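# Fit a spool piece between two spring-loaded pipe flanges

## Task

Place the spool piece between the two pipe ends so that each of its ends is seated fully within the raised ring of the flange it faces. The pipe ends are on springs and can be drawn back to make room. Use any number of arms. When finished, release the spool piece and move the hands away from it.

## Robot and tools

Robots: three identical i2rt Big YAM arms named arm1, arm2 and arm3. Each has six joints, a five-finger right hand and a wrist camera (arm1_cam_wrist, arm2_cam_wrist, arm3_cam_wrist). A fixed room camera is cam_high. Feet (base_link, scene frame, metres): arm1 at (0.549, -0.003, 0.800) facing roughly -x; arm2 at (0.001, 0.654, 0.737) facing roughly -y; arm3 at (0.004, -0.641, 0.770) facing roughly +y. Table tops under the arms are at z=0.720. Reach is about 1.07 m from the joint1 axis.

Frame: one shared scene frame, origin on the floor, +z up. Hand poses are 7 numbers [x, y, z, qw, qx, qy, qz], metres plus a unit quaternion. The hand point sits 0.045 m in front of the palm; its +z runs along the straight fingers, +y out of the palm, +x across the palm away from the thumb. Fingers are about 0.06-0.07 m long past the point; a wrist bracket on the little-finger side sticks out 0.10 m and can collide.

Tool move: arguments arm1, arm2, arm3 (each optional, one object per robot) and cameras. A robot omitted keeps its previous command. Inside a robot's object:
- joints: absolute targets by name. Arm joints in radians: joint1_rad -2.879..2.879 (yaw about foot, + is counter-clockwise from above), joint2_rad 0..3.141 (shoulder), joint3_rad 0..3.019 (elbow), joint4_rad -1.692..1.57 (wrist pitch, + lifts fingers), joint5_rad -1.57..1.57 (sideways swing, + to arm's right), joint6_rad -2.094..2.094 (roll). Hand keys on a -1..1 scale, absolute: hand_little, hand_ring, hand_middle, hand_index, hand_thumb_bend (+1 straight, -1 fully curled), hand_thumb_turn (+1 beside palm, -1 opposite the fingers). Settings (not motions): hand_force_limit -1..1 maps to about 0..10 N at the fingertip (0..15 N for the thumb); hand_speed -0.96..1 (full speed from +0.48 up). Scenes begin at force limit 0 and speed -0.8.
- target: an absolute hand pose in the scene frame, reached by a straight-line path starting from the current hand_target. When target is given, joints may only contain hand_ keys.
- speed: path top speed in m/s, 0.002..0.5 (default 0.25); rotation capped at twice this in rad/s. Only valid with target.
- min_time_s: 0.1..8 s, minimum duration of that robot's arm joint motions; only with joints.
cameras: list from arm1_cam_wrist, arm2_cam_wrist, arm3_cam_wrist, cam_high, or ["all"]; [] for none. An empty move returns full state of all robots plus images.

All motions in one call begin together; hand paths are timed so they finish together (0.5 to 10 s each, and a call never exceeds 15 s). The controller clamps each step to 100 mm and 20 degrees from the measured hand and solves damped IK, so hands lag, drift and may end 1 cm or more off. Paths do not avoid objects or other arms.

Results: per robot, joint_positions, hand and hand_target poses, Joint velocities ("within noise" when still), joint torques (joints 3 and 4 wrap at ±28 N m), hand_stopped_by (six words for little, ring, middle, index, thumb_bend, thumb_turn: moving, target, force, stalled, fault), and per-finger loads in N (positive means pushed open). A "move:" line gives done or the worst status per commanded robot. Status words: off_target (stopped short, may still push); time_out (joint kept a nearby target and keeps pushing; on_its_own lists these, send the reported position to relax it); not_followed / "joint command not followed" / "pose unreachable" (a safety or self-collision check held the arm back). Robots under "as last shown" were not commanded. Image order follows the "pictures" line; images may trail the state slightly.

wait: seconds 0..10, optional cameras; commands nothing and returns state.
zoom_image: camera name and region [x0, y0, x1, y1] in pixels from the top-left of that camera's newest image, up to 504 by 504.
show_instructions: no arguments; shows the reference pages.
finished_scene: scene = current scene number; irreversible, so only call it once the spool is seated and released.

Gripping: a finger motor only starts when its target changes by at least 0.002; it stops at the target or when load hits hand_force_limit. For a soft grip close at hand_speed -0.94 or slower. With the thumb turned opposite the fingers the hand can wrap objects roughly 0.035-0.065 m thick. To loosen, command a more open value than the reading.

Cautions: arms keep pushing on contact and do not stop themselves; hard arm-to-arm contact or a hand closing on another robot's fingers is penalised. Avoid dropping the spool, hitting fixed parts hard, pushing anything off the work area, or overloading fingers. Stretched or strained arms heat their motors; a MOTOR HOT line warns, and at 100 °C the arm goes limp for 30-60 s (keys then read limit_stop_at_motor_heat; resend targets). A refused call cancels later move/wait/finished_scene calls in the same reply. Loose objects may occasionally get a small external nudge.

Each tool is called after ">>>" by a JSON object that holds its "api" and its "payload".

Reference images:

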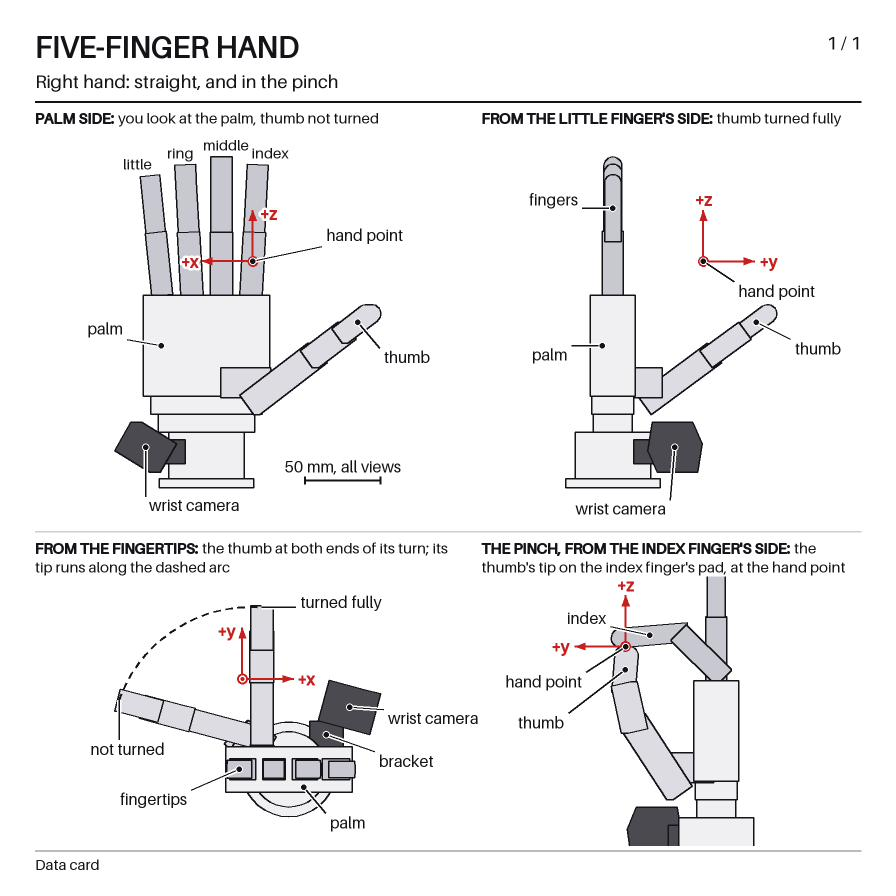

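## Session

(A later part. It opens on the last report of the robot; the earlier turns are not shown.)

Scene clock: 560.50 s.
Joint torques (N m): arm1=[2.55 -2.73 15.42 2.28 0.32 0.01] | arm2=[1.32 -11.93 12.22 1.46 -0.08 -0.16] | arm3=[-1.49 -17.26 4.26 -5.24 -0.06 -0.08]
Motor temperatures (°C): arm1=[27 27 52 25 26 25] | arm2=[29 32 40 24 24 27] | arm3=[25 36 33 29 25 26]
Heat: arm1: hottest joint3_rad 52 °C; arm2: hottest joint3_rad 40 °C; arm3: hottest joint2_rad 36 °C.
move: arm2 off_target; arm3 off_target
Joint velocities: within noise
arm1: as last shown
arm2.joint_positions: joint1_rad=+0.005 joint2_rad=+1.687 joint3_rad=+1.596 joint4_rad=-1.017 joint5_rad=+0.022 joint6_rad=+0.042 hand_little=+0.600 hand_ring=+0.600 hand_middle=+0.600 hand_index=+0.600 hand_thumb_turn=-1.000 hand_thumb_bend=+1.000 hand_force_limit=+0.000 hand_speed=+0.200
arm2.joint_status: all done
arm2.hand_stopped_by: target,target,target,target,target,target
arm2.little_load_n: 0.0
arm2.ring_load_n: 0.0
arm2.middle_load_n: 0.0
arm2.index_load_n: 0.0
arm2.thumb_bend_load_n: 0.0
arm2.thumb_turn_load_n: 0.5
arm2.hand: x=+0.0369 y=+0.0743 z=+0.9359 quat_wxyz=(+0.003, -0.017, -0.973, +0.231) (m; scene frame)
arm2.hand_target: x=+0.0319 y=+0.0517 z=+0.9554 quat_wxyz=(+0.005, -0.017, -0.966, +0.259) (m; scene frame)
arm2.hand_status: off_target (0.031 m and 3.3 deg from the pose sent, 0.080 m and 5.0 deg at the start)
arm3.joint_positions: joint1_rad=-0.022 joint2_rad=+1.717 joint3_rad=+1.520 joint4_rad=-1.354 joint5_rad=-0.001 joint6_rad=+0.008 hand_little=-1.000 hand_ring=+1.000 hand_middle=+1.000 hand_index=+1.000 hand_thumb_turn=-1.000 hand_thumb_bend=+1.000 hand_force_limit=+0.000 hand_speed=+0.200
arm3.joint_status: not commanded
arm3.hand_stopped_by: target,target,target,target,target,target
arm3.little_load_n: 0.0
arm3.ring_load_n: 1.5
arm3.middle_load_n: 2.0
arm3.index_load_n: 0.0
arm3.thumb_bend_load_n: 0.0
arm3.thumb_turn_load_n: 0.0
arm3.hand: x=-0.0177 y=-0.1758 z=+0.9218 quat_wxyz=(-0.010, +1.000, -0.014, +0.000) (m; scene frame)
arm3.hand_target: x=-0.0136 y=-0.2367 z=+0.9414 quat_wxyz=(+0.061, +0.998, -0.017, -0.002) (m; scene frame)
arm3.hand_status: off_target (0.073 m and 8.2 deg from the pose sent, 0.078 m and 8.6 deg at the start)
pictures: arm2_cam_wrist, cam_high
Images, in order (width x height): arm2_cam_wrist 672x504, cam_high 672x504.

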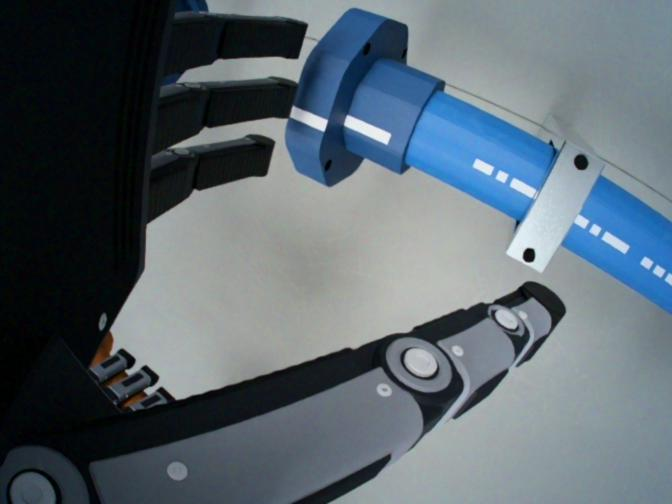

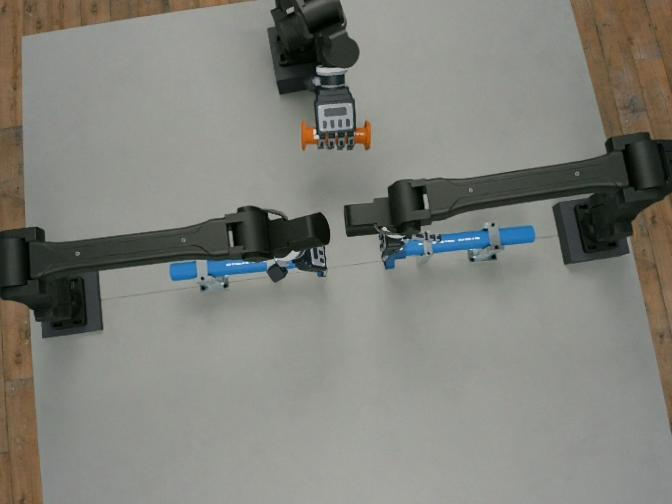

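>>> {"api": "move", "payload": {"arm3": {"target": [-0.012, -0.275, 0.943, -0.0611, -0.998, 0.0174, 0.0011], "speed": 0.08}, "cameras": ["cam_high"]}}

>>> {"api": "move", "payload": {"arm3": {"target": [-0.012, -0.300, 0.943, -0.0611, -0.998, 0.0174, 0.0011], "speed": 0.08}, "cameras": ["cam_high"]}}

>>> {"api": "zoom_image", "payload": {"camera": "cam_high", "region": [340, 210, 540, 300]}}

Scene clock: 564.90 s.
Joint torques (N m): arm1=[2.49 -2.49 15.42 2.29 0.31 0.01] | arm2=[1.26 -11.87 12.21 1.47 -0.08 -0.16] | arm3=[-1.79 -17.79 2.86 -6.64 -0.06 -0.08]
Motor temperatures (°C): arm1=[27 27 52 25 26 25] | arm2=[29 32 41 24 24 27] | arm3=[25 36 33 29 25 26]
Heat: arm1: hottest joint3_rad 52 °C; arm2: hottest joint3_rad 41 °C; arm3: hottest joint2_rad 36 °C.
move: arm3 off_target
Joint velocities: within noise
arm1, arm2: as last shown
arm1.ring_load_n: 8.0
arm2.hand: x=+0.0369 y=+0.0743 z=+0.9357 quat_wxyz=(+0.003, -0.017, -0.973, +0.231) (m; scene frame)
arm3.joint_positions: joint1_rad=-0.022 joint2_rad=+1.669 joint3_rad=+1.456 joint4_rad=-1.302 joint5_rad=-0.001 joint6_rad=+0.008 hand_little=-1.000 hand_ring=+1.000 hand_middle=+1.000 hand_index=+1.000 hand_thumb_turn=-1.000 hand_thumb_bend=+1.000 hand_force_limit=+0.000 hand_speed=+0.200
arm3.joint_status: not commanded
arm3.hand_stopped_by: target,target,target,target,target,target
arm3.little_load_n: 0.0
arm3.ring_load_n: 2.0
arm3.middle_load_n: 2.5
arm3.index_load_n: 0.0
arm3.thumb_bend_load_n: 0.0
arm3.thumb_turn_load_n: 0.0
arm3.hand: x=-0.0179 y=-0.1851 z=+0.9193 quat_wxyz=(-0.028, +1.000, -0.014, +0.000) (m; scene frame)
arm3.hand_target: x=-0.0143 y=-0.2618 z=+0.9404 quat_wxyz=(+0.060, +0.998, -0.017, -0.002) (m; scene frame)
arm3.hand_status: off_target (0.093 m and 10.2 deg from the pose sent, 0.102 m and 8.2 deg at the start)
pictures: cam_high
Images, in order (width x height): cam_high 672x504.

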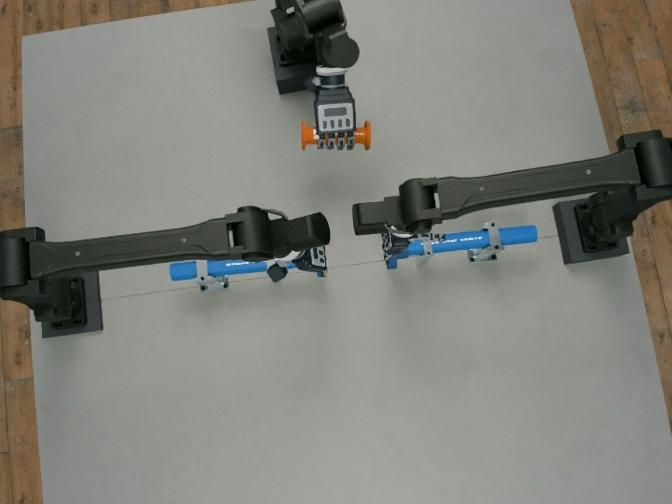

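Scene clock: 565.90 s.
Joint torques (N m): arm1=[2.55 -2.55 15.36 2.29 0.32 0.02] | arm2=[1.32 -11.81 12.21 1.46 -0.08 -0.16] | arm3=[-1.85 -18.08 2.24 -7.05 -0.06 -0.06]
Motor temperatures (°C): arm1=[27 27 52 25 26 25] | arm2=[29 32 41 24 24 27] | arm3=[25 36 32 29 25 26]
Heat: arm1: hottest joint3_rad 52 °C; arm2: hottest joint3_rad 41 °C; arm3: hottest joint2_rad 36 °C.
move: arm3 off_target
Joint velocities: within noise
arm1, arm2: as last shown
arm1.ring_load_n: 8.5
arm2.little_load_n: 0.5
arm2.thumb_turn_load_n: 0.0
arm3.joint_positions: joint1_rad=-0.022 joint2_rad=+1.649 joint3_rad=+1.430 joint4_rad=-1.278 joint5_rad=-0.002 joint6_rad=+0.008 hand_little=-1.000 hand_ring=+1.000 hand_middle=+1.000 hand_index=+1.000 hand_thumb_turn=-1.000 hand_thumb_bend=+1.000 hand_force_limit=+0.000 hand_speed=+0.200
arm3.joint_status: not commanded
arm3.hand_stopped_by: target,target,target,target,target,target
arm3.little_load_n: 0.0
arm3.ring_load_n: 2.5
arm3.middle_load_n: 3.0
arm3.index_load_n: 0.5
arm3.thumb_bend_load_n: 0.0
arm3.thumb_turn_load_n: 0.0
arm3.hand: x=-0.0180 y=-0.1882 z=+0.9180 quat_wxyz=(-0.037, +0.999, -0.014, +0.000) (m; scene frame)
arm3.hand_target: x=-0.0151 y=-0.2705 z=+0.9373 quat_wxyz=(+0.060, +0.998, -0.017, -0.002) (m; scene frame)
arm3.hand_status: off_target (0.115 m and 11.2 deg from the pose sent, 0.118 m and 10.2 deg at the start; pose on its path clipped on 22 of 30 steps)
pictures: cam_high
Images, in order (width x height): cam_high 672x504.

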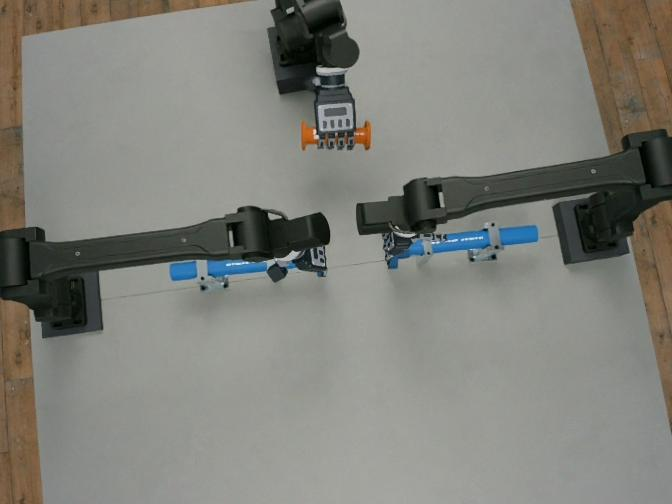

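Scaled by 2.520.

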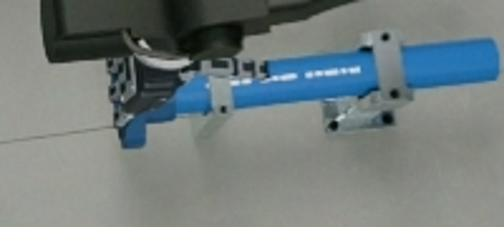

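>>> {"api": "move", "payload": {"arm2": {"target": [0.028, 0.035, 0.940, 0.0045, -0.0168, -0.9658, 0.2588], "speed": 0.15}}}

>>> {"api": "move", "payload": {"arm2": {"target": [0.028, 0.042, 0.900, 0.0045, -0.0168, -0.9658, 0.2588], "speed": 0.1}, "cameras": ["arm2_cam_wrist", "cam_high"]}}

>>> {"api": "zoom_image", "payload": {"camera": "cam_high", "region": [290, 210, 410, 300]}}

Scene clock: 574.00 s.
Joint torques (N m): arm1=[2.49 -2.49 15.42 2.26 0.32 0.03] | arm2=[1.14 -12.86 12.16 1.51 -0.21 -0.18] | arm3=[-1.9 -17.44 2.21 -6.94 -0.06 -0.08]
Motor temperatures (°C): arm1=[27 27 53 25 26 25] | arm2=[29 32 43 24 24 27] | arm3=[25 37 32 30 25 26]
Heat: arm1: hottest joint3_rad 53 °C; arm2: hottest joint3_rad 43 °C; arm3: hottest joint2_rad 37 °C.
move: arm2 off_target
Joint velocities: within noise
arm1.joint_positions: joint1_rad=+0.281 joint2_rad=+0.582 joint3_rad=+0.379 joint4_rad=-0.451 joint5_rad=+0.320 joint6_rad=+0.188 hand_little=+0.052 hand_ring=+0.083 hand_middle=+0.121 hand_index=+0.170 hand_thumb_turn=-1.000 hand_thumb_bend=+0.201 hand_force_limit=+0.400 hand_speed=-0.850
arm1.joint_status: not commanded
arm1.hand_stopped_by: force,force,force,force,force,target
arm1.little_load_n: 1.0
arm1.ring_load_n: 8.5
arm1.middle_load_n: 7.5
arm1.index_load_n: 4.5
arm1.thumb_bend_load_n: 25.5
arm1.thumb_turn_load_n: 6.5
arm1.hand: x=+0.2578 y=-0.0777 z=+0.9120 quat_wxyz=(+0.345, -0.634, -0.620, +0.307) (m; scene frame)
arm1.hand_target: x=+0.2417 y=-0.0891 z=+0.9592 quat_wxyz=(+0.359, -0.623, -0.602, +0.348) (m; scene frame)
arm1.hand_status: not commanded
arm2.joint_positions: joint1_rad=+0.000 joint2_rad=+1.735 joint3_rad=+1.613 joint4_rad=-0.993 joint5_rad=+0.022 joint6_rad=+0.039 hand_little=+0.600 hand_ring=+0.600 hand_middle=+0.600 hand_index=+0.600 hand_thumb_turn=-1.000 hand_thumb_bend=+1.000 hand_force_limit=+0.000 hand_speed=+0.200
arm2.joint_status: not commanded
arm2.hand_stopped_by: target,target,target,target,target,target
arm2.little_load_n: 0.0
arm2.ring_load_n: 0.0
arm2.middle_load_n: 0.0
arm2.index_load_n: 0.0
arm2.thumb_bend_load_n: 0.0
arm2.thumb_turn_load_n: 0.0
arm2.hand: x=+0.0337 y=+0.0598 z=+0.9181 quat_wxyz=(+0.004, -0.018, -0.974, +0.228) (m; scene frame)
arm2.hand_target: x=+0.0278 y=+0.0368 z=+0.9405 quat_wxyz=(+0.005, -0.017, -0.966, +0.259) (m; scene frame)
arm2.hand_status: off_target (0.034 m and 3.7 deg from the pose sent, 0.041 m and 3.3 deg at the start)
arm3: as last shown
arm3.joint_positions: joint1_rad=-0.022 joint2_rad=+1.649 joint3_rad=+1.429 joint4_rad=-1.278 joint5_rad=-0.002 joint6_rad=+0.008 hand_little=-1.000 hand_ring=+1.000 hand_middle=+1.000 hand_index=+1.000 hand_thumb_turn=-1.000 hand_thumb_bend=+1.000 hand_force_limit=+0.000 hand_speed=+0.200
arm3.index_load_n: 0.0
arm3.hand: x=-0.0180 y=-0.1884 z=+0.9181 quat_wxyz=(-0.037, +0.999, -0.014, +0.000) (m; scene frame)
arm3.hand_target: x=-0.0151 y=-0.2706 z=+0.9373 quat_wxyz=(+0.060, +0.998, -0.017, -0.002) (m; scene frame)
pictures: none

Scene clock: 575.17 s.
Joint torques (N m): arm1=[2.67 -2.67 15.35 2.26 0.32 0.02] | arm2=[1.14 -12.92 7.84 1.63 -0.22 -0.18] | arm3=[-1.73 -17.67 2.22 -7.05 -0.05 -0.09]
Motor temperatures (°C): arm1=[27 27 53 25 26 25] | arm2=[29 33 43 24 24 27] | arm3=[25 37 32 30 25 26]
Heat: arm1: hottest joint3_rad 53 °C; arm2: hottest joint3_rad 43 °C; arm3: hottest joint2_rad 37 °C.
move: arm2 done
Joint velocities: within noise
arm1, arm3: as last shown
arm1.ring_load_n: 8.0
arm1.index_load_n: 4.0
arm2.joint_positions: joint1_rad=+0.000 joint2_rad=+1.735 joint3_rad=+1.568 joint4_rad=-0.888 joint5_rad=+0.021 joint6_rad=+0.039 hand_little=+0.600 hand_ring=+0.600 hand_middle=+0.600 hand_index=+0.600 hand_thumb_turn=-1.000 hand_thumb_bend=+1.000 hand_force_limit=+0.000 hand_speed=+0.200
arm2.joint_status: not commanded
arm2.hand_stopped_by: target,target,target,target,target,target
arm2.little_load_n: 0.0
arm2.ring_load_n: 0.0
arm2.middle_load_n: 0.0
arm2.index_load_n: 0.0
arm2.thumb_bend_load_n: 0.0
arm2.thumb_turn_load_n: 0.0
arm2.hand: x=+0.0339 y=+0.0463 z=+0.9055 quat_wxyz=(+0.003, -0.018, -0.966, +0.257) (m; scene frame)
arm2.hand_target: x=+0.0280 y=+0.0421 z=+0.9001 quat_wxyz=(+0.005, -0.017, -0.966, +0.259) (m; scene frame)
arm2.hand_status: done (0.009 m and 0.3 deg from the pose sent, 0.026 m and 3.7 deg at the start)
arm3.ring_load_n: 2.0
pictures: arm2_cam_wrist, cam_high
Images, in order (width x height): arm2_cam_wrist 672x504, cam_high 672x504.

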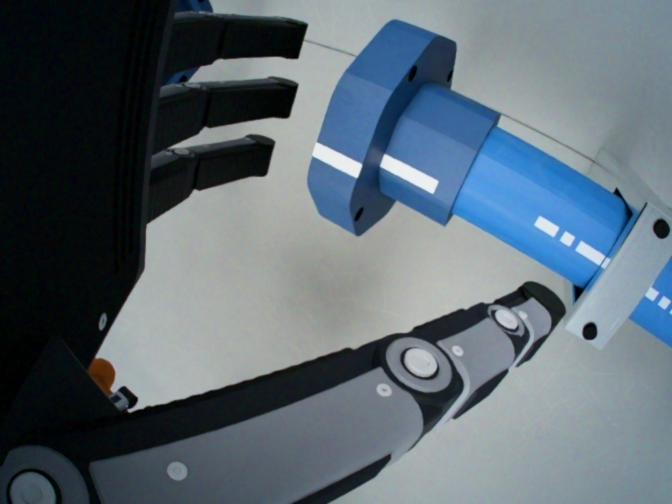

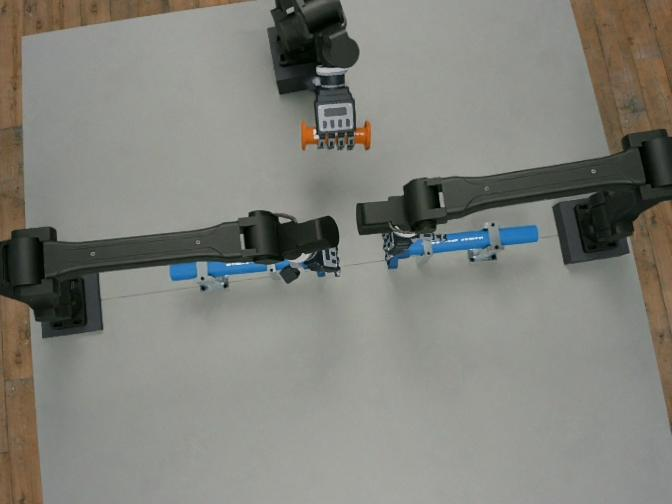

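Scaled by 4.200.

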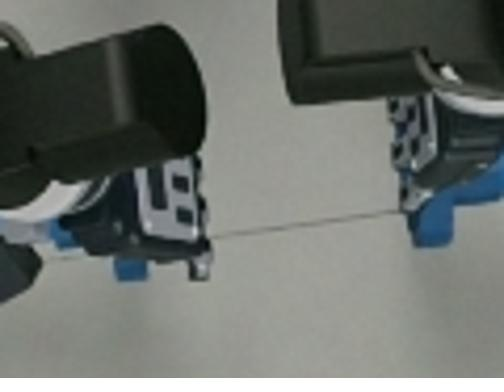

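>>> {"api": "move", "payload": {"arm2": {"target": [0.028, 0.070, 0.908, 0.0045, -0.0168, -0.9658, 0.2588], "speed": 0.05}}}

>>> {"api": "move", "payload": {"arm2": {"target": [0.028, 0.090, 0.912, 0.0045, -0.0168, -0.9658, 0.2588], "speed": 0.05}, "cameras": ["arm2_cam_wrist", "cam_high"]}}

>>> {"api": "zoom_image", "payload": {"camera": "arm2_cam_wrist", "region": [140, 0, 500, 240]}}

Scene clock: 581.13 s.
Joint torques (N m): arm1=[2.61 -2.61 15.38 2.29 0.31 0.01] | arm2=[1.26 -16.73 7.32 0.92 -0.2 -0.18] | arm3=[-1.79 -17.67 2.24 -6.97 -0.07 -0.08]
Motor temperatures (°C): arm1=[27 27 53 25 26 25] | arm2=[29 33 43 24 24 27] | arm3=[25 38 31 30 25 26]
Heat: arm1: hottest joint3_rad 53 °C; arm2: hottest joint3_rad 43 °C; arm3: hottest joint2_rad 38 °C.
move: arm2 off_target
Joint velocities: within noise
arm1, arm3: as last shown
arm1.index_load_n: 4.5
arm2.joint_positions: joint1_rad=-0.001 joint2_rad=+1.710 joint3_rad=+1.495 joint4_rad=-0.869 joint5_rad=+0.021 joint6_rad=+0.039 hand_little=+0.600 hand_ring=+0.600 hand_middle=+0.600 hand_index=+0.600 hand_thumb_turn=-1.000 hand_thumb_bend=+1.000 hand_force_limit=+0.000 hand_speed=+0.200
arm2.joint_status: not commanded
arm2.hand_stopped_by: target,target,target,target,target,target
arm2.little_load_n: 0.0
arm2.ring_load_n: 0.5
arm2.middle_load_n: 0.5
arm2.index_load_n: 2.5
arm2.thumb_bend_load_n: 0.0
arm2.thumb_turn_load_n: 0.0
arm2.hand: x=+0.0334 y=+0.0665 z=+0.8882 quat_wxyz=(+0.003, -0.018, -0.970, +0.243) (m; scene frame)
arm2.hand_target: x=+0.0282 y=+0.0699 z=+0.9077 quat_wxyz=(+0.005, -0.017, -0.966, +0.259) (m; scene frame)
arm2.hand_status: off_target (0.021 m and 1.9 deg from the pose sent, 0.024 m and 0.3 deg at the start)
pictures: none

Scene clock: 582.13 s.
Joint torques (N m): arm1=[2.37 -2.61 15.39 2.24 0.33 0.02] | arm2=[1.26 -17.85 6.87 -0.24 -0.21 -0.18] | arm3=[-1.73 -17.61 2.24 -6.95 -0.06 -0.07]
Motor temperatures (°C): arm1=[27 27 53 25 26 25] | arm2=[29 33 43 24 24 27] | arm3=[25 38 31 30 25 26]
Heat: arm1: hottest joint3_rad 53 °C; arm2: hottest joint3_rad 43 °C; arm3: hottest joint2_rad 38 °C.
move: arm2 off_target
Joint velocities: within noise
arm1, arm3: as last shown
arm1.little_load_n: 1.5
arm1.index_load_n: 4.0
arm2.joint_positions: joint1_rad=-0.001 joint2_rad=+1.677 joint3_rad=+1.446 joint4_rad=-0.837 joint5_rad=+0.021 joint6_rad=+0.039 hand_little=+0.600 hand_ring=+0.600 hand_middle=+0.600 hand_index=+0.601 hand_thumb_turn=-1.000 hand_thumb_bend=+1.000 hand_force_limit=+0.000 hand_speed=+0.200
arm2.joint_status: not commanded
arm2.hand_stopped_by: target,target,target,target,target,target
arm2.little_load_n: 0.0
arm2.ring_load_n: 2.5
arm2.middle_load_n: 0.0
arm2.index_load_n: 5.5
arm2.thumb_bend_load_n: 0.0
arm2.thumb_turn_load_n: 0.0
arm2.hand: x=+0.0333 y=+0.0757 z=+0.8869 quat_wxyz=(+0.003, -0.019, -0.968, +0.251) (m; scene frame)
arm2.hand_target: x=+0.0283 y=+0.0894 z=+0.9106 quat_wxyz=(+0.005, -0.017, -0.966, +0.259) (m; scene frame)
arm2.hand_status: off_target (0.029 m and 1.0 deg from the pose sent, 0.034 m and 1.9 deg at the start)
arm3.ring_load_n: 2.5
pictures: arm2_cam_wrist, cam_high
Images, in order (width x height): arm2_cam_wrist 672x504, cam_high 672x504.

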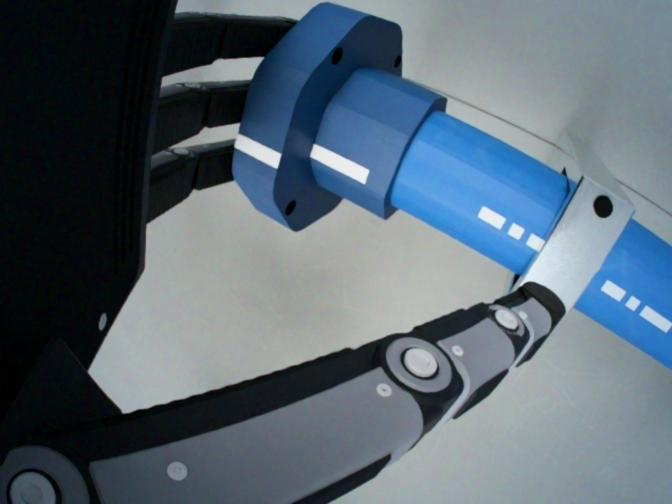

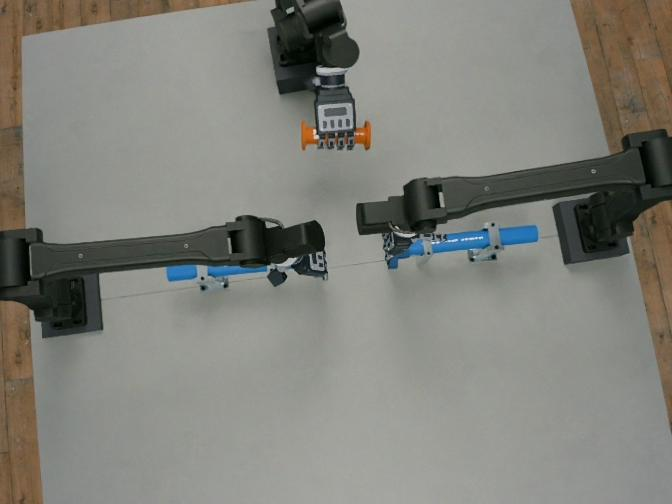

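Scaled by 1.400 from the camera's 672x504 image, which has a finer 960x720 frame.

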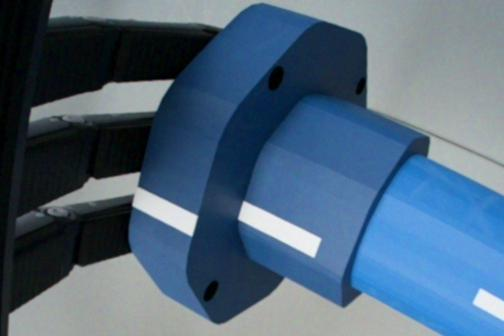

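>>> {"api": "move", "payload": {"arm2": {"target": [0.028, 0.092, 0.940, 0.0045, -0.0168, -0.9658, 0.2588], "speed": 0.05}, "cameras": ["arm2_cam_wrist"]}}

>>> {"api": "zoom_image", "payload": {"camera": "arm2_cam_wrist", "region": [140, 0, 500, 240]}}

Scene clock: 586.50 s.
Joint torques (N m): arm1=[2.55 -2.55 15.34 2.26 0.33 0] | arm2=[1.26 -18.84 10.24 -2.29 -0.2 -0.17] | arm3=[-1.73 -17.55 2.21 -6.97 -0.06 -0.08]
Motor temperatures (°C): arm1=[27 27 53 25 26 25] | arm2=[29 33 42 24 24 27] | arm3=[25 38 31 30 25 26]
Heat: arm1: hottest joint3_rad 53 °C; arm2: hottest joint3_rad 42 °C; arm3: hottest joint2_rad 38 °C.
move: arm2 off_target
Joint velocities: within noise
arm1, arm3: as last shown
arm1.little_load_n: 1.0
arm1.index_load_n: 4.5
arm2.joint_positions: joint1_rad=-0.001 joint2_rad=+1.672 joint3_rad=+1.446 joint4_rad=-0.853 joint5_rad=+0.021 joint6_rad=+0.039 hand_little=+0.600 hand_ring=+0.601 hand_middle=+0.600 hand_index=+0.601 hand_thumb_turn=-1.000 hand_thumb_bend=+1.000 hand_force_limit=+0.000 hand_speed=+0.200
arm2.joint_status: not commanded
arm2.hand_stopped_by: target,target,target,target,target,target
arm2.little_load_n: 0.0
arm2.ring_load_n: 5.0
arm2.middle_load_n: 0.0
arm2.index_load_n: 8.0
arm2.thumb_bend_load_n: 0.0
arm2.thumb_turn_load_n: 0.0
arm2.hand: x=+0.0333 y=+0.0800 z=+0.8884 quat_wxyz=(+0.003, -0.019, -0.969, +0.245) (m; scene frame)
arm2.hand_target: x=+0.0285 y=+0.0918 z=+0.9373 quat_wxyz=(+0.005, -0.017, -0.966, +0.260) (m; scene frame)
arm2.hand_status: off_target (0.053 m and 1.6 deg from the pose sent, 0.056 m and 1.0 deg at the start)
arm3.ring_load_n: 2.0
pictures: arm2_cam_wrist
Images, in order (width x height): arm2_cam_wrist 672x504.

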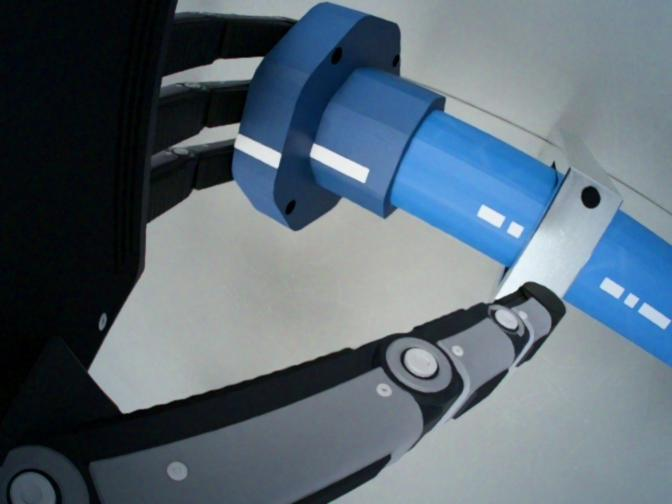

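Scaled by 1.400 from the camera's 672x504 image, which has a finer 960x720 frame.

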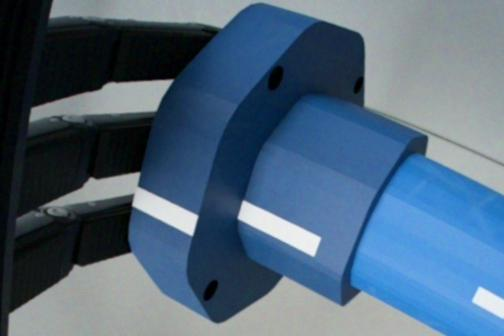

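>>> {"api": "move", "payload": {"arm2": {"target": [0.028, 0.045, 0.895, 0.0045, -0.0168, -0.9658, 0.2588], "speed": 0.1}}}

>>> {"api": "move", "payload": {"arm2": {"target": [0.028, 0.045, 0.922, 0.0045, -0.0168, -0.9658, 0.2588], "speed": 0.1}}}

>>> {"api": "move", "payload": {"arm2": {"target": [0.028, 0.058, 0.922, 0.0045, -0.0168, -0.9658, 0.2588], "speed": 0.05}, "cameras": ["arm2_cam_wrist"]}}

>>> {"api": "zoom_image", "payload": {"camera": "arm2_cam_wrist", "region": [140, 0, 500, 240]}}

Scene clock: 592.03 s.
Joint torques (N m): arm1=[2.78 -2.55 15.39 2.22 0.32 0.01] | arm2=[1.26 -12.45 11.88 0.79 -0.2 -0.18] | arm3=[-1.79 -17.73 2.3 -6.89 -0.06 -0.08]
Motor temperatures (°C): arm1=[27 27 53 25 26 25] | arm2=[29 33 42 24 24 27] | arm3=[24 39 31 30 25 26]
Heat: arm1: hottest joint3_rad 53 °C; arm2: hottest joint3_rad 42 °C; arm3: hottest joint2_rad 39 °C.
move: arm2 off_target
Joint velocities: within noise
arm1, arm3: as last shown
arm1.thumb_turn_load_n: 6.0
arm2.joint_positions: joint1_rad=-0.002 joint2_rad=+1.725 joint3_rad=+1.484 joint4_rad=-0.853 joint5_rad=+0.021 joint6_rad=+0.038 hand_little=+0.600 hand_ring=+0.600 hand_middle=+0.600 hand_index=+0.600 hand_thumb_turn=-1.000 hand_thumb_bend=+1.000 hand_force_limit=+0.000 hand_speed=+0.200
arm2.joint_status: not commanded
arm2.hand_stopped_by: target,target,target,target,target,target
arm2.little_load_n: 0.0
arm2.ring_load_n: -0.5
arm2.middle_load_n: 0.0
arm2.index_load_n: 0.0
arm2.thumb_bend_load_n: -0.5
arm2.thumb_turn_load_n: 0.0
arm2.hand: x=+0.0332 y=+0.0658 z=+0.8757 quat_wxyz=(+0.004, -0.018, -0.971, +0.238) (m; scene frame)
arm2.hand_target: x=+0.0280 y=+0.0463 z=+0.8952 quat_wxyz=(+0.005, -0.017, -0.966, +0.259) (m; scene frame)
arm2.hand_status: off_target (0.029 m and 2.5 deg from the pose sent, 0.036 m and 1.6 deg at the start)
arm3.ring_load_n: 2.5
arm3.thumb_bend_load_n: -0.5
pictures: none

Scene clock: 593.13 s.
Joint torques (N m): arm1=[2.55 -2.67 15.39 2.25 0.32 0.02] | arm2=[1.26 -13.68 12.08 0.47 -0.2 -0.17] | arm3=[-1.67 -17.67 2.26 -6.95 -0.06 -0.09]
Motor temperatures (°C): arm1=[27 27 53 25 26 25] | arm2=[29 33 42 24 24 27] | arm3=[24 39 31 30 25 26]
Heat: arm1: hottest joint3_rad 53 °C; arm2: hottest joint3_rad 42 °C; arm3: hottest joint2_rad 39 °C.
move: arm2 off_target
Joint velocities: within noise
arm1, arm3: as last shown
arm1.thumb_turn_load_n: 6.5
arm2.joint_positions: joint1_rad=-0.002 joint2_rad=+1.725 joint3_rad=+1.537 joint4_rad=-0.917 joint5_rad=+0.021 joint6_rad=+0.038 hand_little=+0.600 hand_ring=+0.600 hand_middle=+0.600 hand_index=+0.600 hand_thumb_turn=-1.000 hand_thumb_bend=+1.000 hand_force_limit=+0.000 hand_speed=+0.200
arm2.joint_status: not commanded
arm2.hand_stopped_by: target,target,target,target,target,target
arm2.little_load_n: 0.0
arm2.ring_load_n: 0.0
arm2.middle_load_n: 0.0
arm2.index_load_n: 0.0
arm2.thumb_bend_load_n: 0.0
arm2.thumb_turn_load_n: 0.0
arm2.hand: x=+0.0331 y=+0.0645 z=+0.8946 quat_wxyz=(+0.004, -0.018, -0.972, +0.233) (m; scene frame)
arm2.hand_target: x=+0.0280 y=+0.0465 z=+0.9223 quat_wxyz=(+0.005, -0.017, -0.966, +0.259) (m; scene frame)
arm2.hand_status: off_target (0.034 m and 3.1 deg from the pose sent, 0.051 m and 2.5 deg at the start)
arm3.middle_load_n: 3.5
arm3.thumb_bend_load_n: 0.0
pictures: none

Scene clock: 594.10 s.
Joint torques (N m): arm1=[2.67 -2.61 15.39 2.24 0.32 0.01] | arm2=[1.26 -16.73 9.18 1.03 -0.2 -0.17] | arm3=[-1.85 -17.55 2.28 -7.01 -0.05 -0.09]
Motor temperatures (°C): arm1=[27 27 53 25 26 25] | arm2=[29 33 42 24 24 27] | arm3=[24 39 31 30 25 26]
Heat: arm1: hottest joint3_rad 53 °C; arm2: hottest joint3_rad 42 °C; arm3: hottest joint2_rad 39 °C.
move: arm2 off_target
Joint velocities: within noise
arm1: as last shown
arm1.ring_load_n: 8.5
arm2.joint_positions: joint1_rad=-0.002 joint2_rad=+1.725 joint3_rad=+1.537 joint4_rad=-0.917 joint5_rad=+0.021 joint6_rad=+0.038 hand_little=+0.600 hand_ring=+0.600 hand_middle=+0.600 hand_index=+0.600 hand_thumb_turn=-1.000 hand_thumb_bend=+1.000 hand_force_limit=+0.000 hand_speed=+0.200
arm2.joint_status: not commanded
arm2.hand_stopped_by: target,target,target,target,target,target
arm2.little_load_n: 0.0
arm2.ring_load_n: 0.0
arm2.middle_load_n: 0.0
arm2.index_load_n: 0.0
arm2.thumb_bend_load_n: 0.0
arm2.thumb_turn_load_n: 0.0
arm2.hand: x=+0.0331 y=+0.0645 z=+0.8948 quat_wxyz=(+0.004, -0.018, -0.972, +0.233) (m; scene frame)
arm2.hand_target: x=+0.0281 y=+0.0586 z=+0.9219 quat_wxyz=(+0.005, -0.017, -0.966, +0.259) (m; scene frame)
arm2.hand_status: off_target (0.028 m and 3.1 deg from the pose sent, 0.029 m and 3.1 deg at the start)
arm3.joint_positions: joint1_rad=-0.022 joint2_rad=+1.649 joint3_rad=+1.429 joint4_rad=-1.278 joint5_rad=-0.002 joint6_rad=+0.008 hand_little=-1.000 hand_ring=+1.000 hand_middle=+1.000 hand_index=+1.000 hand_thumb_turn=-1.000 hand_thumb_bend=+1.000 hand_force_limit=+0.000 hand_speed=+0.200
arm3.joint_status: not commanded
arm3.hand_stopped_by: target,target,target,target,target,target
arm3.little_load_n: 0.0
arm3.ring_load_n: 2.5
arm3.middle_load_n: 3.0
arm3.index_load_n: 0.0
arm3.thumb_bend_load_n: 0.0
arm3.thumb_turn_load_n: 0.0
arm3.hand: x=-0.0180 y=-0.1884 z=+0.9181 quat_wxyz=(-0.037, +0.999, -0.014, +0.000) (m; scene frame)
arm3.hand_target: x=-0.0151 y=-0.2706 z=+0.9373 quat_wxyz=(+0.060, +0.998, -0.017, -0.002) (m; scene frame)
arm3.hand_status: not commanded
pictures: arm2_cam_wrist
Images, in order (width x height): arm2_cam_wrist 672x504.

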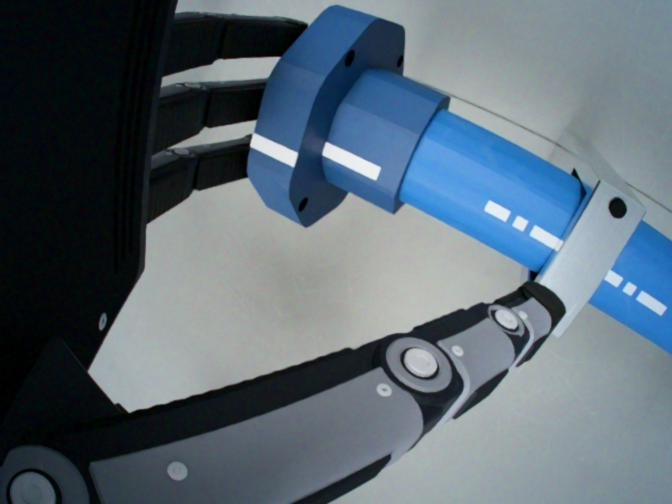

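Scaled by 1.400 from the camera's 672x504 image, which has a finer 960x720 frame.

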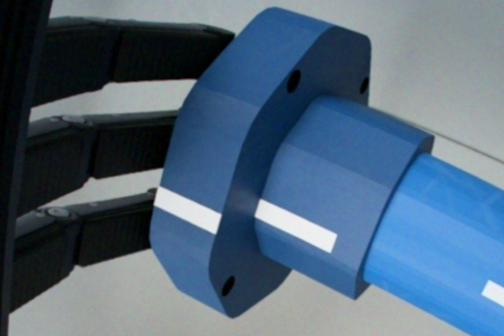

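>>> {"api": "move", "payload": {"arm2": {"target": [0.028, 0.060, 0.938, 0.0045, -0.0168, -0.9658, 0.2588], "speed": 0.05}}}

>>> {"api": "move", "payload": {"arm2": {"target": [0.028, 0.078, 0.940, 0.0045, -0.0168, -0.9658, 0.2588], "speed": 0.05}, "cameras": ["arm2_cam_wrist"]}}

Scene clock: 599.83 s.
Joint torques (N m): arm1=[2.49 -2.61 15.41 2.28 0.32 0.01] | arm2=[1.32 -16.73 10.97 -0.21 -0.19 -0.17] | arm3=[-1.61 -17.44 2.24 -6.97 -0.05 -0.08]
Motor temperatures (°C): arm1=[27 27 53 25 26 25] | arm2=[29 33 41 24 24 27] | arm3=[24 39 30 31 25 26]
Heat: arm1: hottest joint3_rad 53 °C; arm2: hottest joint3_rad 41 °C; arm3: hottest joint2_rad 39 °C.
move: arm2 off_target
Joint velocities: within noise
arm1.joint_positions: joint1_rad=+0.281 joint2_rad=+0.582 joint3_rad=+0.379 joint4_rad=-0.451 joint5_rad=+0.320 joint6_rad=+0.188 hand_little=+0.052 hand_ring=+0.083 hand_middle=+0.121 hand_index=+0.170 hand_thumb_turn=-1.000 hand_thumb_bend=+0.201 hand_force_limit=+0.400 hand_speed=-0.850
arm1.joint_status: not commanded
arm1.hand_stopped_by: force,force,force,force,force,target
arm1.little_load_n: 1.0
arm1.ring_load_n: 8.5
arm1.middle_load_n: 7.5
arm1.index_load_n: 4.5
arm1.thumb_bend_load_n: 25.5
arm1.thumb_turn_load_n: 6.0
arm1.hand: x=+0.2578 y=-0.0777 z=+0.9120 quat_wxyz=(+0.345, -0.634, -0.620, +0.307) (m; scene frame)
arm1.hand_target: x=+0.2417 y=-0.0891 z=+0.9592 quat_wxyz=(+0.359, -0.623, -0.602, +0.348) (m; scene frame)
arm1.hand_status: not commanded
arm2.joint_positions: joint1_rad=-0.002 joint2_rad=+1.720 joint3_rad=+1.537 joint4_rad=-0.924 joint5_rad=+0.021 joint6_rad=+0.038 hand_little=+0.600 hand_ring=+0.600 hand_middle=+0.600 hand_index=+0.600 hand_thumb_turn=-1.000 hand_thumb_bend=+1.000 hand_force_limit=+0.000 hand_speed=+0.200
arm2.joint_status: not commanded
arm2.hand_stopped_by: target,target,target,target,target,target
arm2.little_load_n: 0.0
arm2.ring_load_n: 0.0
arm2.middle_load_n: 0.0
arm2.index_load_n: 4.0
arm2.thumb_bend_load_n: 0.0
arm2.thumb_turn_load_n: 0.0
arm2.hand: x=+0.0331 y=+0.0666 z=+0.8971 quat_wxyz=(+0.004, -0.018, -0.973, +0.232) (m; scene frame)
arm2.hand_target: x=+0.0282 y=+0.0611 z=+0.9374 quat_wxyz=(+0.005, -0.017, -0.966, +0.259) (m; scene frame)
arm2.hand_status: off_target (0.042 m and 3.2 deg from the pose sent, 0.044 m and 3.1 deg at the start)
arm3: as last shown
arm3.index_load_n: 0.5
pictures: none

Scene clock: 601.00 s.
Joint torques (N m): arm1=[2.61 -2.55 15.41 2.24 0.32 0.02] | arm2=[1.26 -14.62 7.62 0.72 -0.21 -0.17] | arm3=[-1.79 -17.61 2.29 -6.99 -0.06 -0.08]
Motor temperatures (°C): arm1=[27 27 53 25 26 25] | arm2=[29 33 41 24 24 27] | arm3=[24 39 30 31 25 26]
Heat: arm1: hottest joint3_rad 53 °C; arm2: hottest joint3_rad 41 °C; arm3: hottest joint2_rad 39 °C.
move: arm2 off_target
Joint velocities: within noise
arm1, arm3: as last shown
arm1.ring_load_n: 8.0
arm2.joint_positions: joint1_rad=-0.002 joint2_rad=+1.659 joint3_rad=+1.537 joint4_rad=-0.940 joint5_rad=+0.021 joint6_rad=+0.038 hand_little=+0.600 hand_ring=+0.600 hand_middle=+0.600 hand_index=+0.600 hand_thumb_turn=-1.000 hand_thumb_bend=+1.000 hand_force_limit=+0.000 hand_speed=+0.200
arm2.joint_status: not commanded
arm2.hand_stopped_by: target,target,target,target,target,target
arm2.little_load_n: 0.0
arm2.ring_load_n: 0.0
arm2.middle_load_n: 0.0
arm2.index_load_n: 0.0
arm2.thumb_bend_load_n: 0.0
arm2.thumb_turn_load_n: 0.0
arm2.hand: x=+0.0329 y=+0.0737 z=+0.9303 quat_wxyz=(+0.003, -0.018, -0.967, +0.253) (m; scene frame)
arm2.hand_target: x=+0.0281 y=+0.0780 z=+0.9399 quat_wxyz=(+0.005, -0.017, -0.966, +0.259) (m; scene frame)
arm2.hand_status: off_target (0.012 m and 0.7 deg from the pose sent, 0.045 m and 3.2 deg at the start)
arm3.index_load_n: 0.0
pictures: arm2_cam_wrist
Images, in order (width x height): arm2_cam_wrist 672x504.

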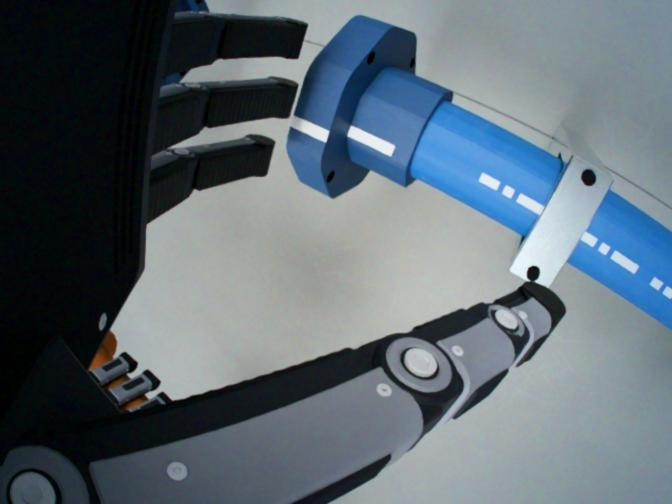

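>>> {"api": "move", "payload": {"arm1": {"target": [0.12, -0.075, 0.90, 0.3597, -0.6230, -0.6016, 0.3474], "speed": 0.15}, "arm2": {"target": [0.032, 0.12, 0.960, 0.0045, -0.0168, -0.9658, 0.2588], "speed": 0.15, "joints": {"hand_index": 0.75, "hand_middle": 0.75, "hand_ring": 0.75, "hand_little": 0.75}}, "cameras": ["arm1_cam_wrist", "cam_high", "arm2_cam_wrist"]}}

>>> {"api": "zoom_image", "payload": {"camera": "cam_high", "region": [280, 150, 440, 300]}}

Scene clock: 615.37 s.
Joint torques (N m): arm1=[-0.03 -5.71 13.41 3.43 0.03 -0.21] | arm2=[1.85 -13.51 7.66 0.7 -0.07 -0.11] | arm3=[-1.73 -17.79 2.21 -6.97 -0.05 -0.08]
Motor temperatures (°C): arm1=[27 27 53 25 26 25] | arm2=[29 34 40 24 24 27] | arm3=[24 39 30 31 25 26]
Heat: arm1: hottest joint3_rad 53 °C; arm2: hottest joint3_rad 40 °C; arm3: hottest joint2_rad 39 °C.
move: arm1 off_target; arm2 off_target
Joint velocities: within noise
arm1.joint_positions: joint1_rad=+0.132 joint2_rad=+1.086 joint3_rad=+0.446 joint4_rad=+0.014 joint5_rad=+0.170 joint6_rad=+0.108 hand_little=+0.052 hand_ring=+0.083 hand_middle=+0.121 hand_index=+0.170 hand_thumb_turn=-1.000 hand_thumb_bend=+0.201 hand_force_limit=+0.400 hand_speed=-0.850
arm1.joint_status: not commanded
arm1.hand_stopped_by: force,force,force,force,force,target
arm1.little_load_n: 1.0
arm1.ring_load_n: 8.5
arm1.middle_load_n: 7.5
arm1.index_load_n: 4.5
arm1.thumb_bend_load_n: 25.5
arm1.thumb_turn_load_n: 6.5
arm1.hand: x=+0.1567 y=-0.0761 z=+0.8657 quat_wxyz=(+0.334, -0.633, -0.621, +0.319) (m; scene frame)
arm1.hand_target: x=+0.1241 y=-0.0742 z=+0.9018 quat_wxyz=(+0.360, -0.623, -0.602, +0.347) (m; scene frame)
arm1.hand_status: off_target (0.050 m and 5.1 deg from the pose sent, 0.138 m and 5.5 deg at the start)
arm2.joint_positions: joint1_rad=-0.002 joint2_rad=+1.550 joint3_rad=+1.454 joint4_rad=-0.971 joint5_rad=+0.021 joint6_rad=+0.038 hand_little=+0.750 hand_ring=+0.750 hand_middle=+0.750 hand_index=+0.750 hand_thumb_turn=-1.000 hand_thumb_bend=+1.000 hand_force_limit=+0.000 hand_speed=+0.200
arm2.joint_status: all done
arm2.hand_stopped_by: target,target,target,target,target,target
arm2.little_load_n: 0.0
arm2.ring_load_n: 0.0
arm2.middle_load_n: 0.0
arm2.index_load_n: 0.0
arm2.thumb_bend_load_n: 0.0
arm2.thumb_turn_load_n: 0.0
arm2.hand: x=+0.0326 y=+0.1148 z=+0.9487 quat_wxyz=(+0.003, -0.018, -0.968, +0.251) (m; scene frame)
arm2.hand_target: x=+0.0321 y=+0.1199 z=+0.9598 quat_wxyz=(+0.004, -0.017, -0.966, +0.259) (m; scene frame)
arm2.hand_status: off_target (0.012 m and 0.9 deg from the pose sent, 0.055 m and 0.7 deg at the start)
arm3: as last shown
arm3.ring_load_n: 2.0
pictures: arm1_cam_wrist, arm2_cam_wrist, cam_high
Images, in order (width x height): arm1_cam_wrist 672x504, arm2_cam_wrist 672x504, cam_high 672x504.

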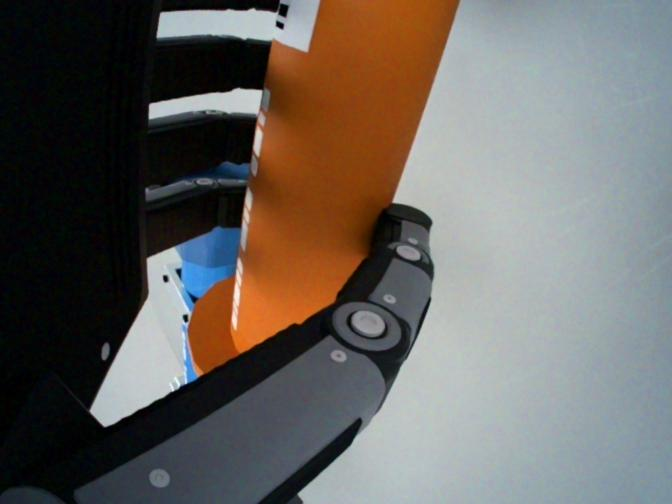

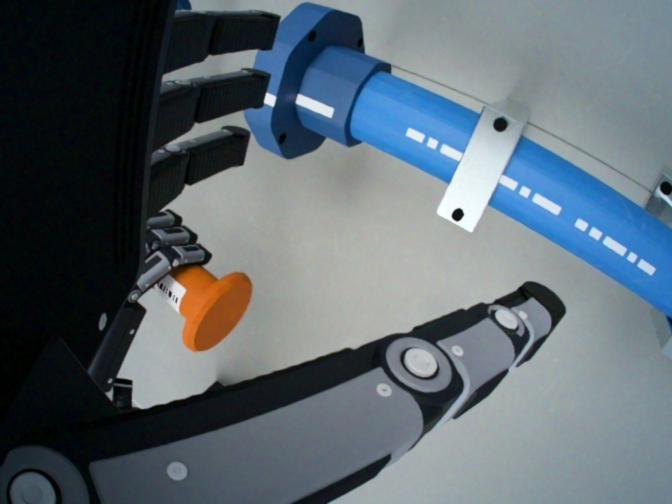

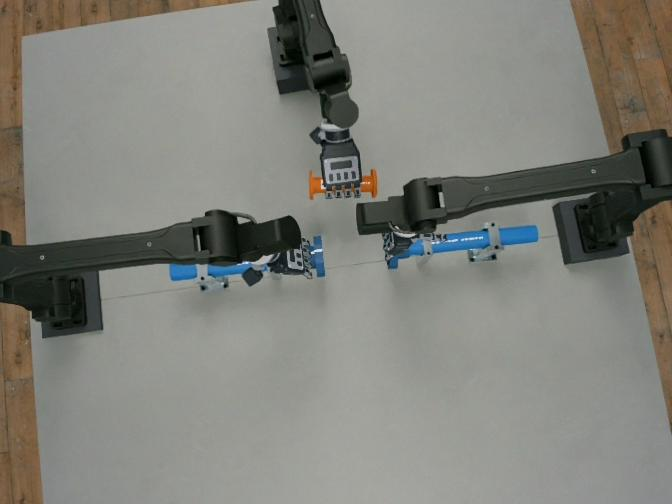

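Scaled by 3.150.

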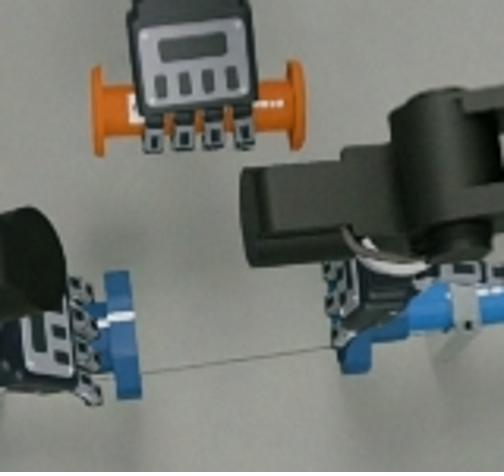

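>>> {"api": "move", "payload": {"arm3": {"target": [-0.012, -0.285, 0.943, -0.1131, -0.9935, 0.0173, 0.0020], "speed": 0.08}, "arm2": {"target": [0.028, 0.040, 0.945, 0.0045, -0.0168, -0.9658, 0.2588], "speed": 0.15, "joints": {"hand_index": 0.65, "hand_middle": 0.65, "hand_ring": 0.65, "hand_little": 0.65}}, "cameras": ["cam_high"]}}

>>> {"api": "zoom_image", "payload": {"camera": "cam_high", "region": [280, 150, 440, 300]}}

Scene clock: 636.07 s.
Joint torques (N m): arm1=[-0.21 -5.66 13.33 3.52 0.03 -0.22] | arm2=[1.26 -12.22 12.22 0.7 -0.21 -0.17] | arm3=[-1.85 -15.09 5.03 -8.91 -0.09 -0.17]
Motor temperatures (°C): arm1=[27 27 51 25 26 25] | arm2=[29 32 40 24 24 27] | arm3=[24 40 30 31 25 26]
Heat: arm1: hottest joint3_rad 51 °C; arm2: hottest joint3_rad 40 °C; arm3: hottest joint2_rad 40 °C.
move: arm2 off_target; arm3 off_target
Joint velocities: within noise
arm1: as last shown
arm1.hand: x=+0.1566 y=-0.0761 z=+0.8656 quat_wxyz=(+0.334, -0.633, -0.621, +0.319) (m; scene frame)
arm1.hand_target: x=+0.1241 y=-0.0742 z=+0.9017 quat_wxyz=(+0.360, -0.623, -0.602, +0.347) (m; scene frame)
arm2.joint_positions: joint1_rad=-0.002 joint2_rad=+1.716 joint3_rad=+1.607 joint4_rad=-0.979 joint5_rad=+0.021 joint6_rad=+0.038 hand_little=+0.650 hand_ring=+0.650 hand_middle=+0.650 hand_index=+0.650 hand_thumb_turn=-1.000 hand_thumb_bend=+1.000 hand_force_limit=+0.000 hand_speed=+0.200
arm2.joint_status: all done
arm2.hand_stopped_by: target,target,target,target,target,target
arm2.little_load_n: 0.0
arm2.ring_load_n: 0.0
arm2.middle_load_n: 0.0
arm2.index_load_n: 0.0
arm2.thumb_bend_load_n: 0.0
arm2.thumb_turn_load_n: 0.0
arm2.hand: x=+0.0330 y=+0.0589 z=+0.9271 quat_wxyz=(+0.004, -0.018, -0.970, +0.241) (m; scene frame)
arm2.hand_target: x=+0.0280 y=+0.0412 z=+0.9452 quat_wxyz=(+0.005, -0.017, -0.966, +0.260) (m; scene frame)
arm2.hand_status: off_target (0.027 m and 2.1 deg from the pose sent, 0.075 m and 0.9 deg at the start)
arm3.joint_positions: joint1_rad=-0.022 joint2_rad=+1.680 joint3_rad=+1.483 joint4_rad=-1.336 joint5_rad=-0.003 joint6_rad=+0.015 hand_little=-1.000 hand_ring=+1.000 hand_middle=+1.000 hand_index=+1.000 hand_thumb_turn=-1.000 hand_thumb_bend=+1.000 hand_force_limit=+0.000 hand_speed=+0.200
arm3.joint_status: not commanded
arm3.hand_stopped_by: target,target,target,target,target,target
arm3.little_load_n: 0.0
arm3.ring_load_n: 0.0
arm3.middle_load_n: 5.5
arm3.index_load_n: 0.0
arm3.thumb_bend_load_n: 0.0
arm3.thumb_turn_load_n: 0.0
arm3.hand: x=-0.0186 y=-0.1844 z=+0.9249 quat_wxyz=(-0.019, +1.000, -0.018, -0.001) (m; scene frame)
arm3.hand_target: x=-0.0146 y=-0.2660 z=+0.9454 quat_wxyz=(+0.108, +0.994, -0.018, -0.004) (m; scene frame)
arm3.hand_status: off_target (0.102 m and 15.1 deg from the pose sent, 0.100 m and 17.2 deg at the start; pose on its path clipped on 26 of 45 steps)
pictures: cam_high
Images, in order (width x height): cam_high 672x504.

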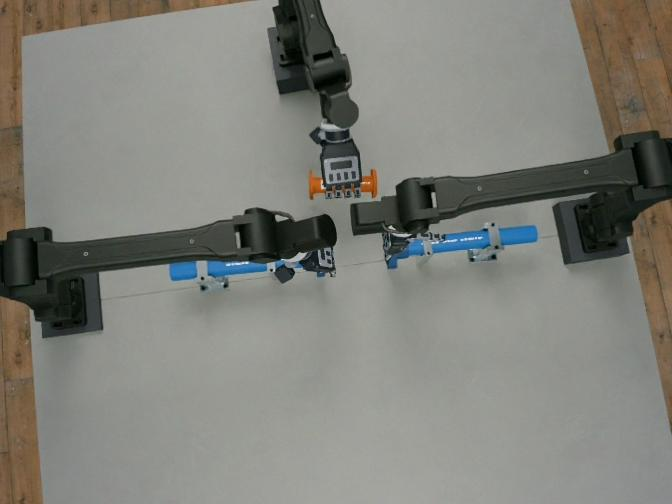

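Scaled by 3.150.

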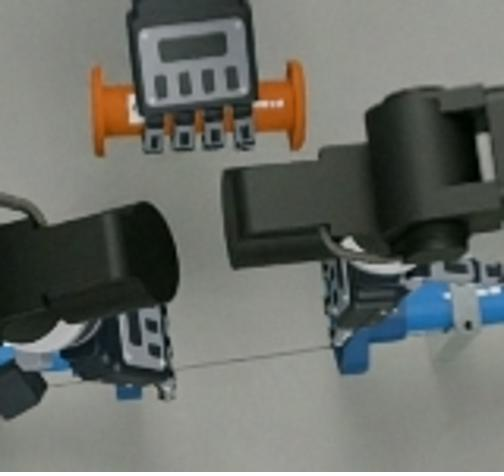

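>>> {"api": "move", "payload": {"arm3": {"target": [-0.012, -0.280, 0.925, -0.0864, -0.9963, 0.0173, 0.0015], "speed": 0.08}, "cameras": ["cam_high"]}}

>>> {"api": "zoom_image", "payload": {"camera": "cam_high", "region": [340, 210, 540, 300]}}

Scene clock: 639.23 s.
Joint torques (N m): arm1=[-0.09 -5.71 13.35 3.55 0.04 -0.21] | arm2=[1.26 -12.28 12.23 0.66 -0.21 -0.17] | arm3=[-1.9 -15.44 1.72 -6.28 0.03 -0.19]
Motor temperatures (°C): arm1=[27 27 51 25 26 25] | arm2=[29 32 42 24 24 27] | arm3=[24 40 30 31 25 26]
Heat: arm1: hottest joint3_rad 51 °C; arm2: hottest joint3_rad 42 °C; arm3: hottest joint2_rad 40 °C.
move: arm3 off_target
Joint velocities: within noise
arm1, arm2: as last shown
arm1.ring_load_n: 8.0
arm3.joint_positions: joint1_rad=-0.022 joint2_rad=+1.669 joint3_rad=+1.457 joint4_rad=-1.316 joint5_rad=-0.005 joint6_rad=+0.016 hand_little=-1.000 hand_ring=+1.000 hand_middle=+1.000 hand_index=+1.000 hand_thumb_turn=-1.000 hand_thumb_bend=+1.000 hand_force_limit=+0.000 hand_speed=+0.200
arm3.joint_status: not commanded
arm3.hand_stopped_by: target,target,target,target,target,target
arm3.little_load_n: 0.0
arm3.ring_load_n: 0.0
arm3.middle_load_n: 5.5
arm3.index_load_n: 0.0
arm3.thumb_bend_load_n: 0.0
arm3.thumb_turn_load_n: 0.0
arm3.hand: x=-0.0190 y=-0.1882 z=+0.9203 quat_wxyz=(-0.022, +1.000, -0.018, -0.002) (m; scene frame)
arm3.hand_target: x=-0.0144 y=-0.2668 z=+0.9269 quat_wxyz=(+0.085, +0.996, -0.017, -0.003) (m; scene frame)
arm3.hand_status: off_target (0.092 m and 12.4 deg from the pose sent, 0.096 m and 12.1 deg at the start)
pictures: cam_high
Images, in order (width x height): cam_high 672x504.

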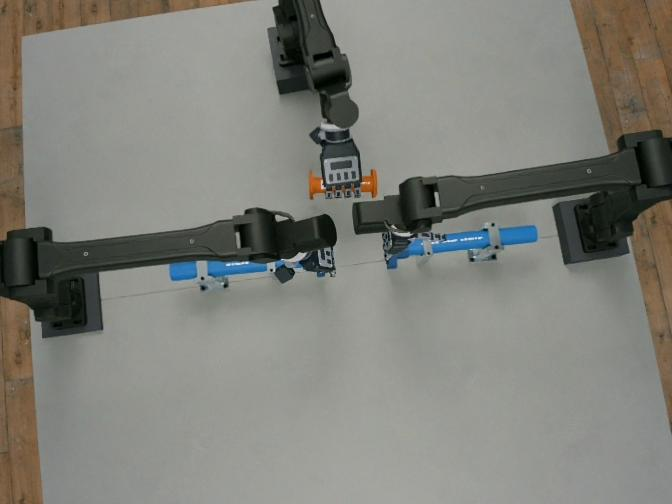

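Scaled by 2.520.

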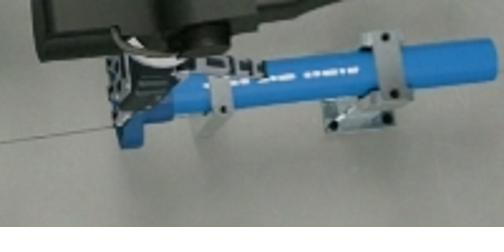

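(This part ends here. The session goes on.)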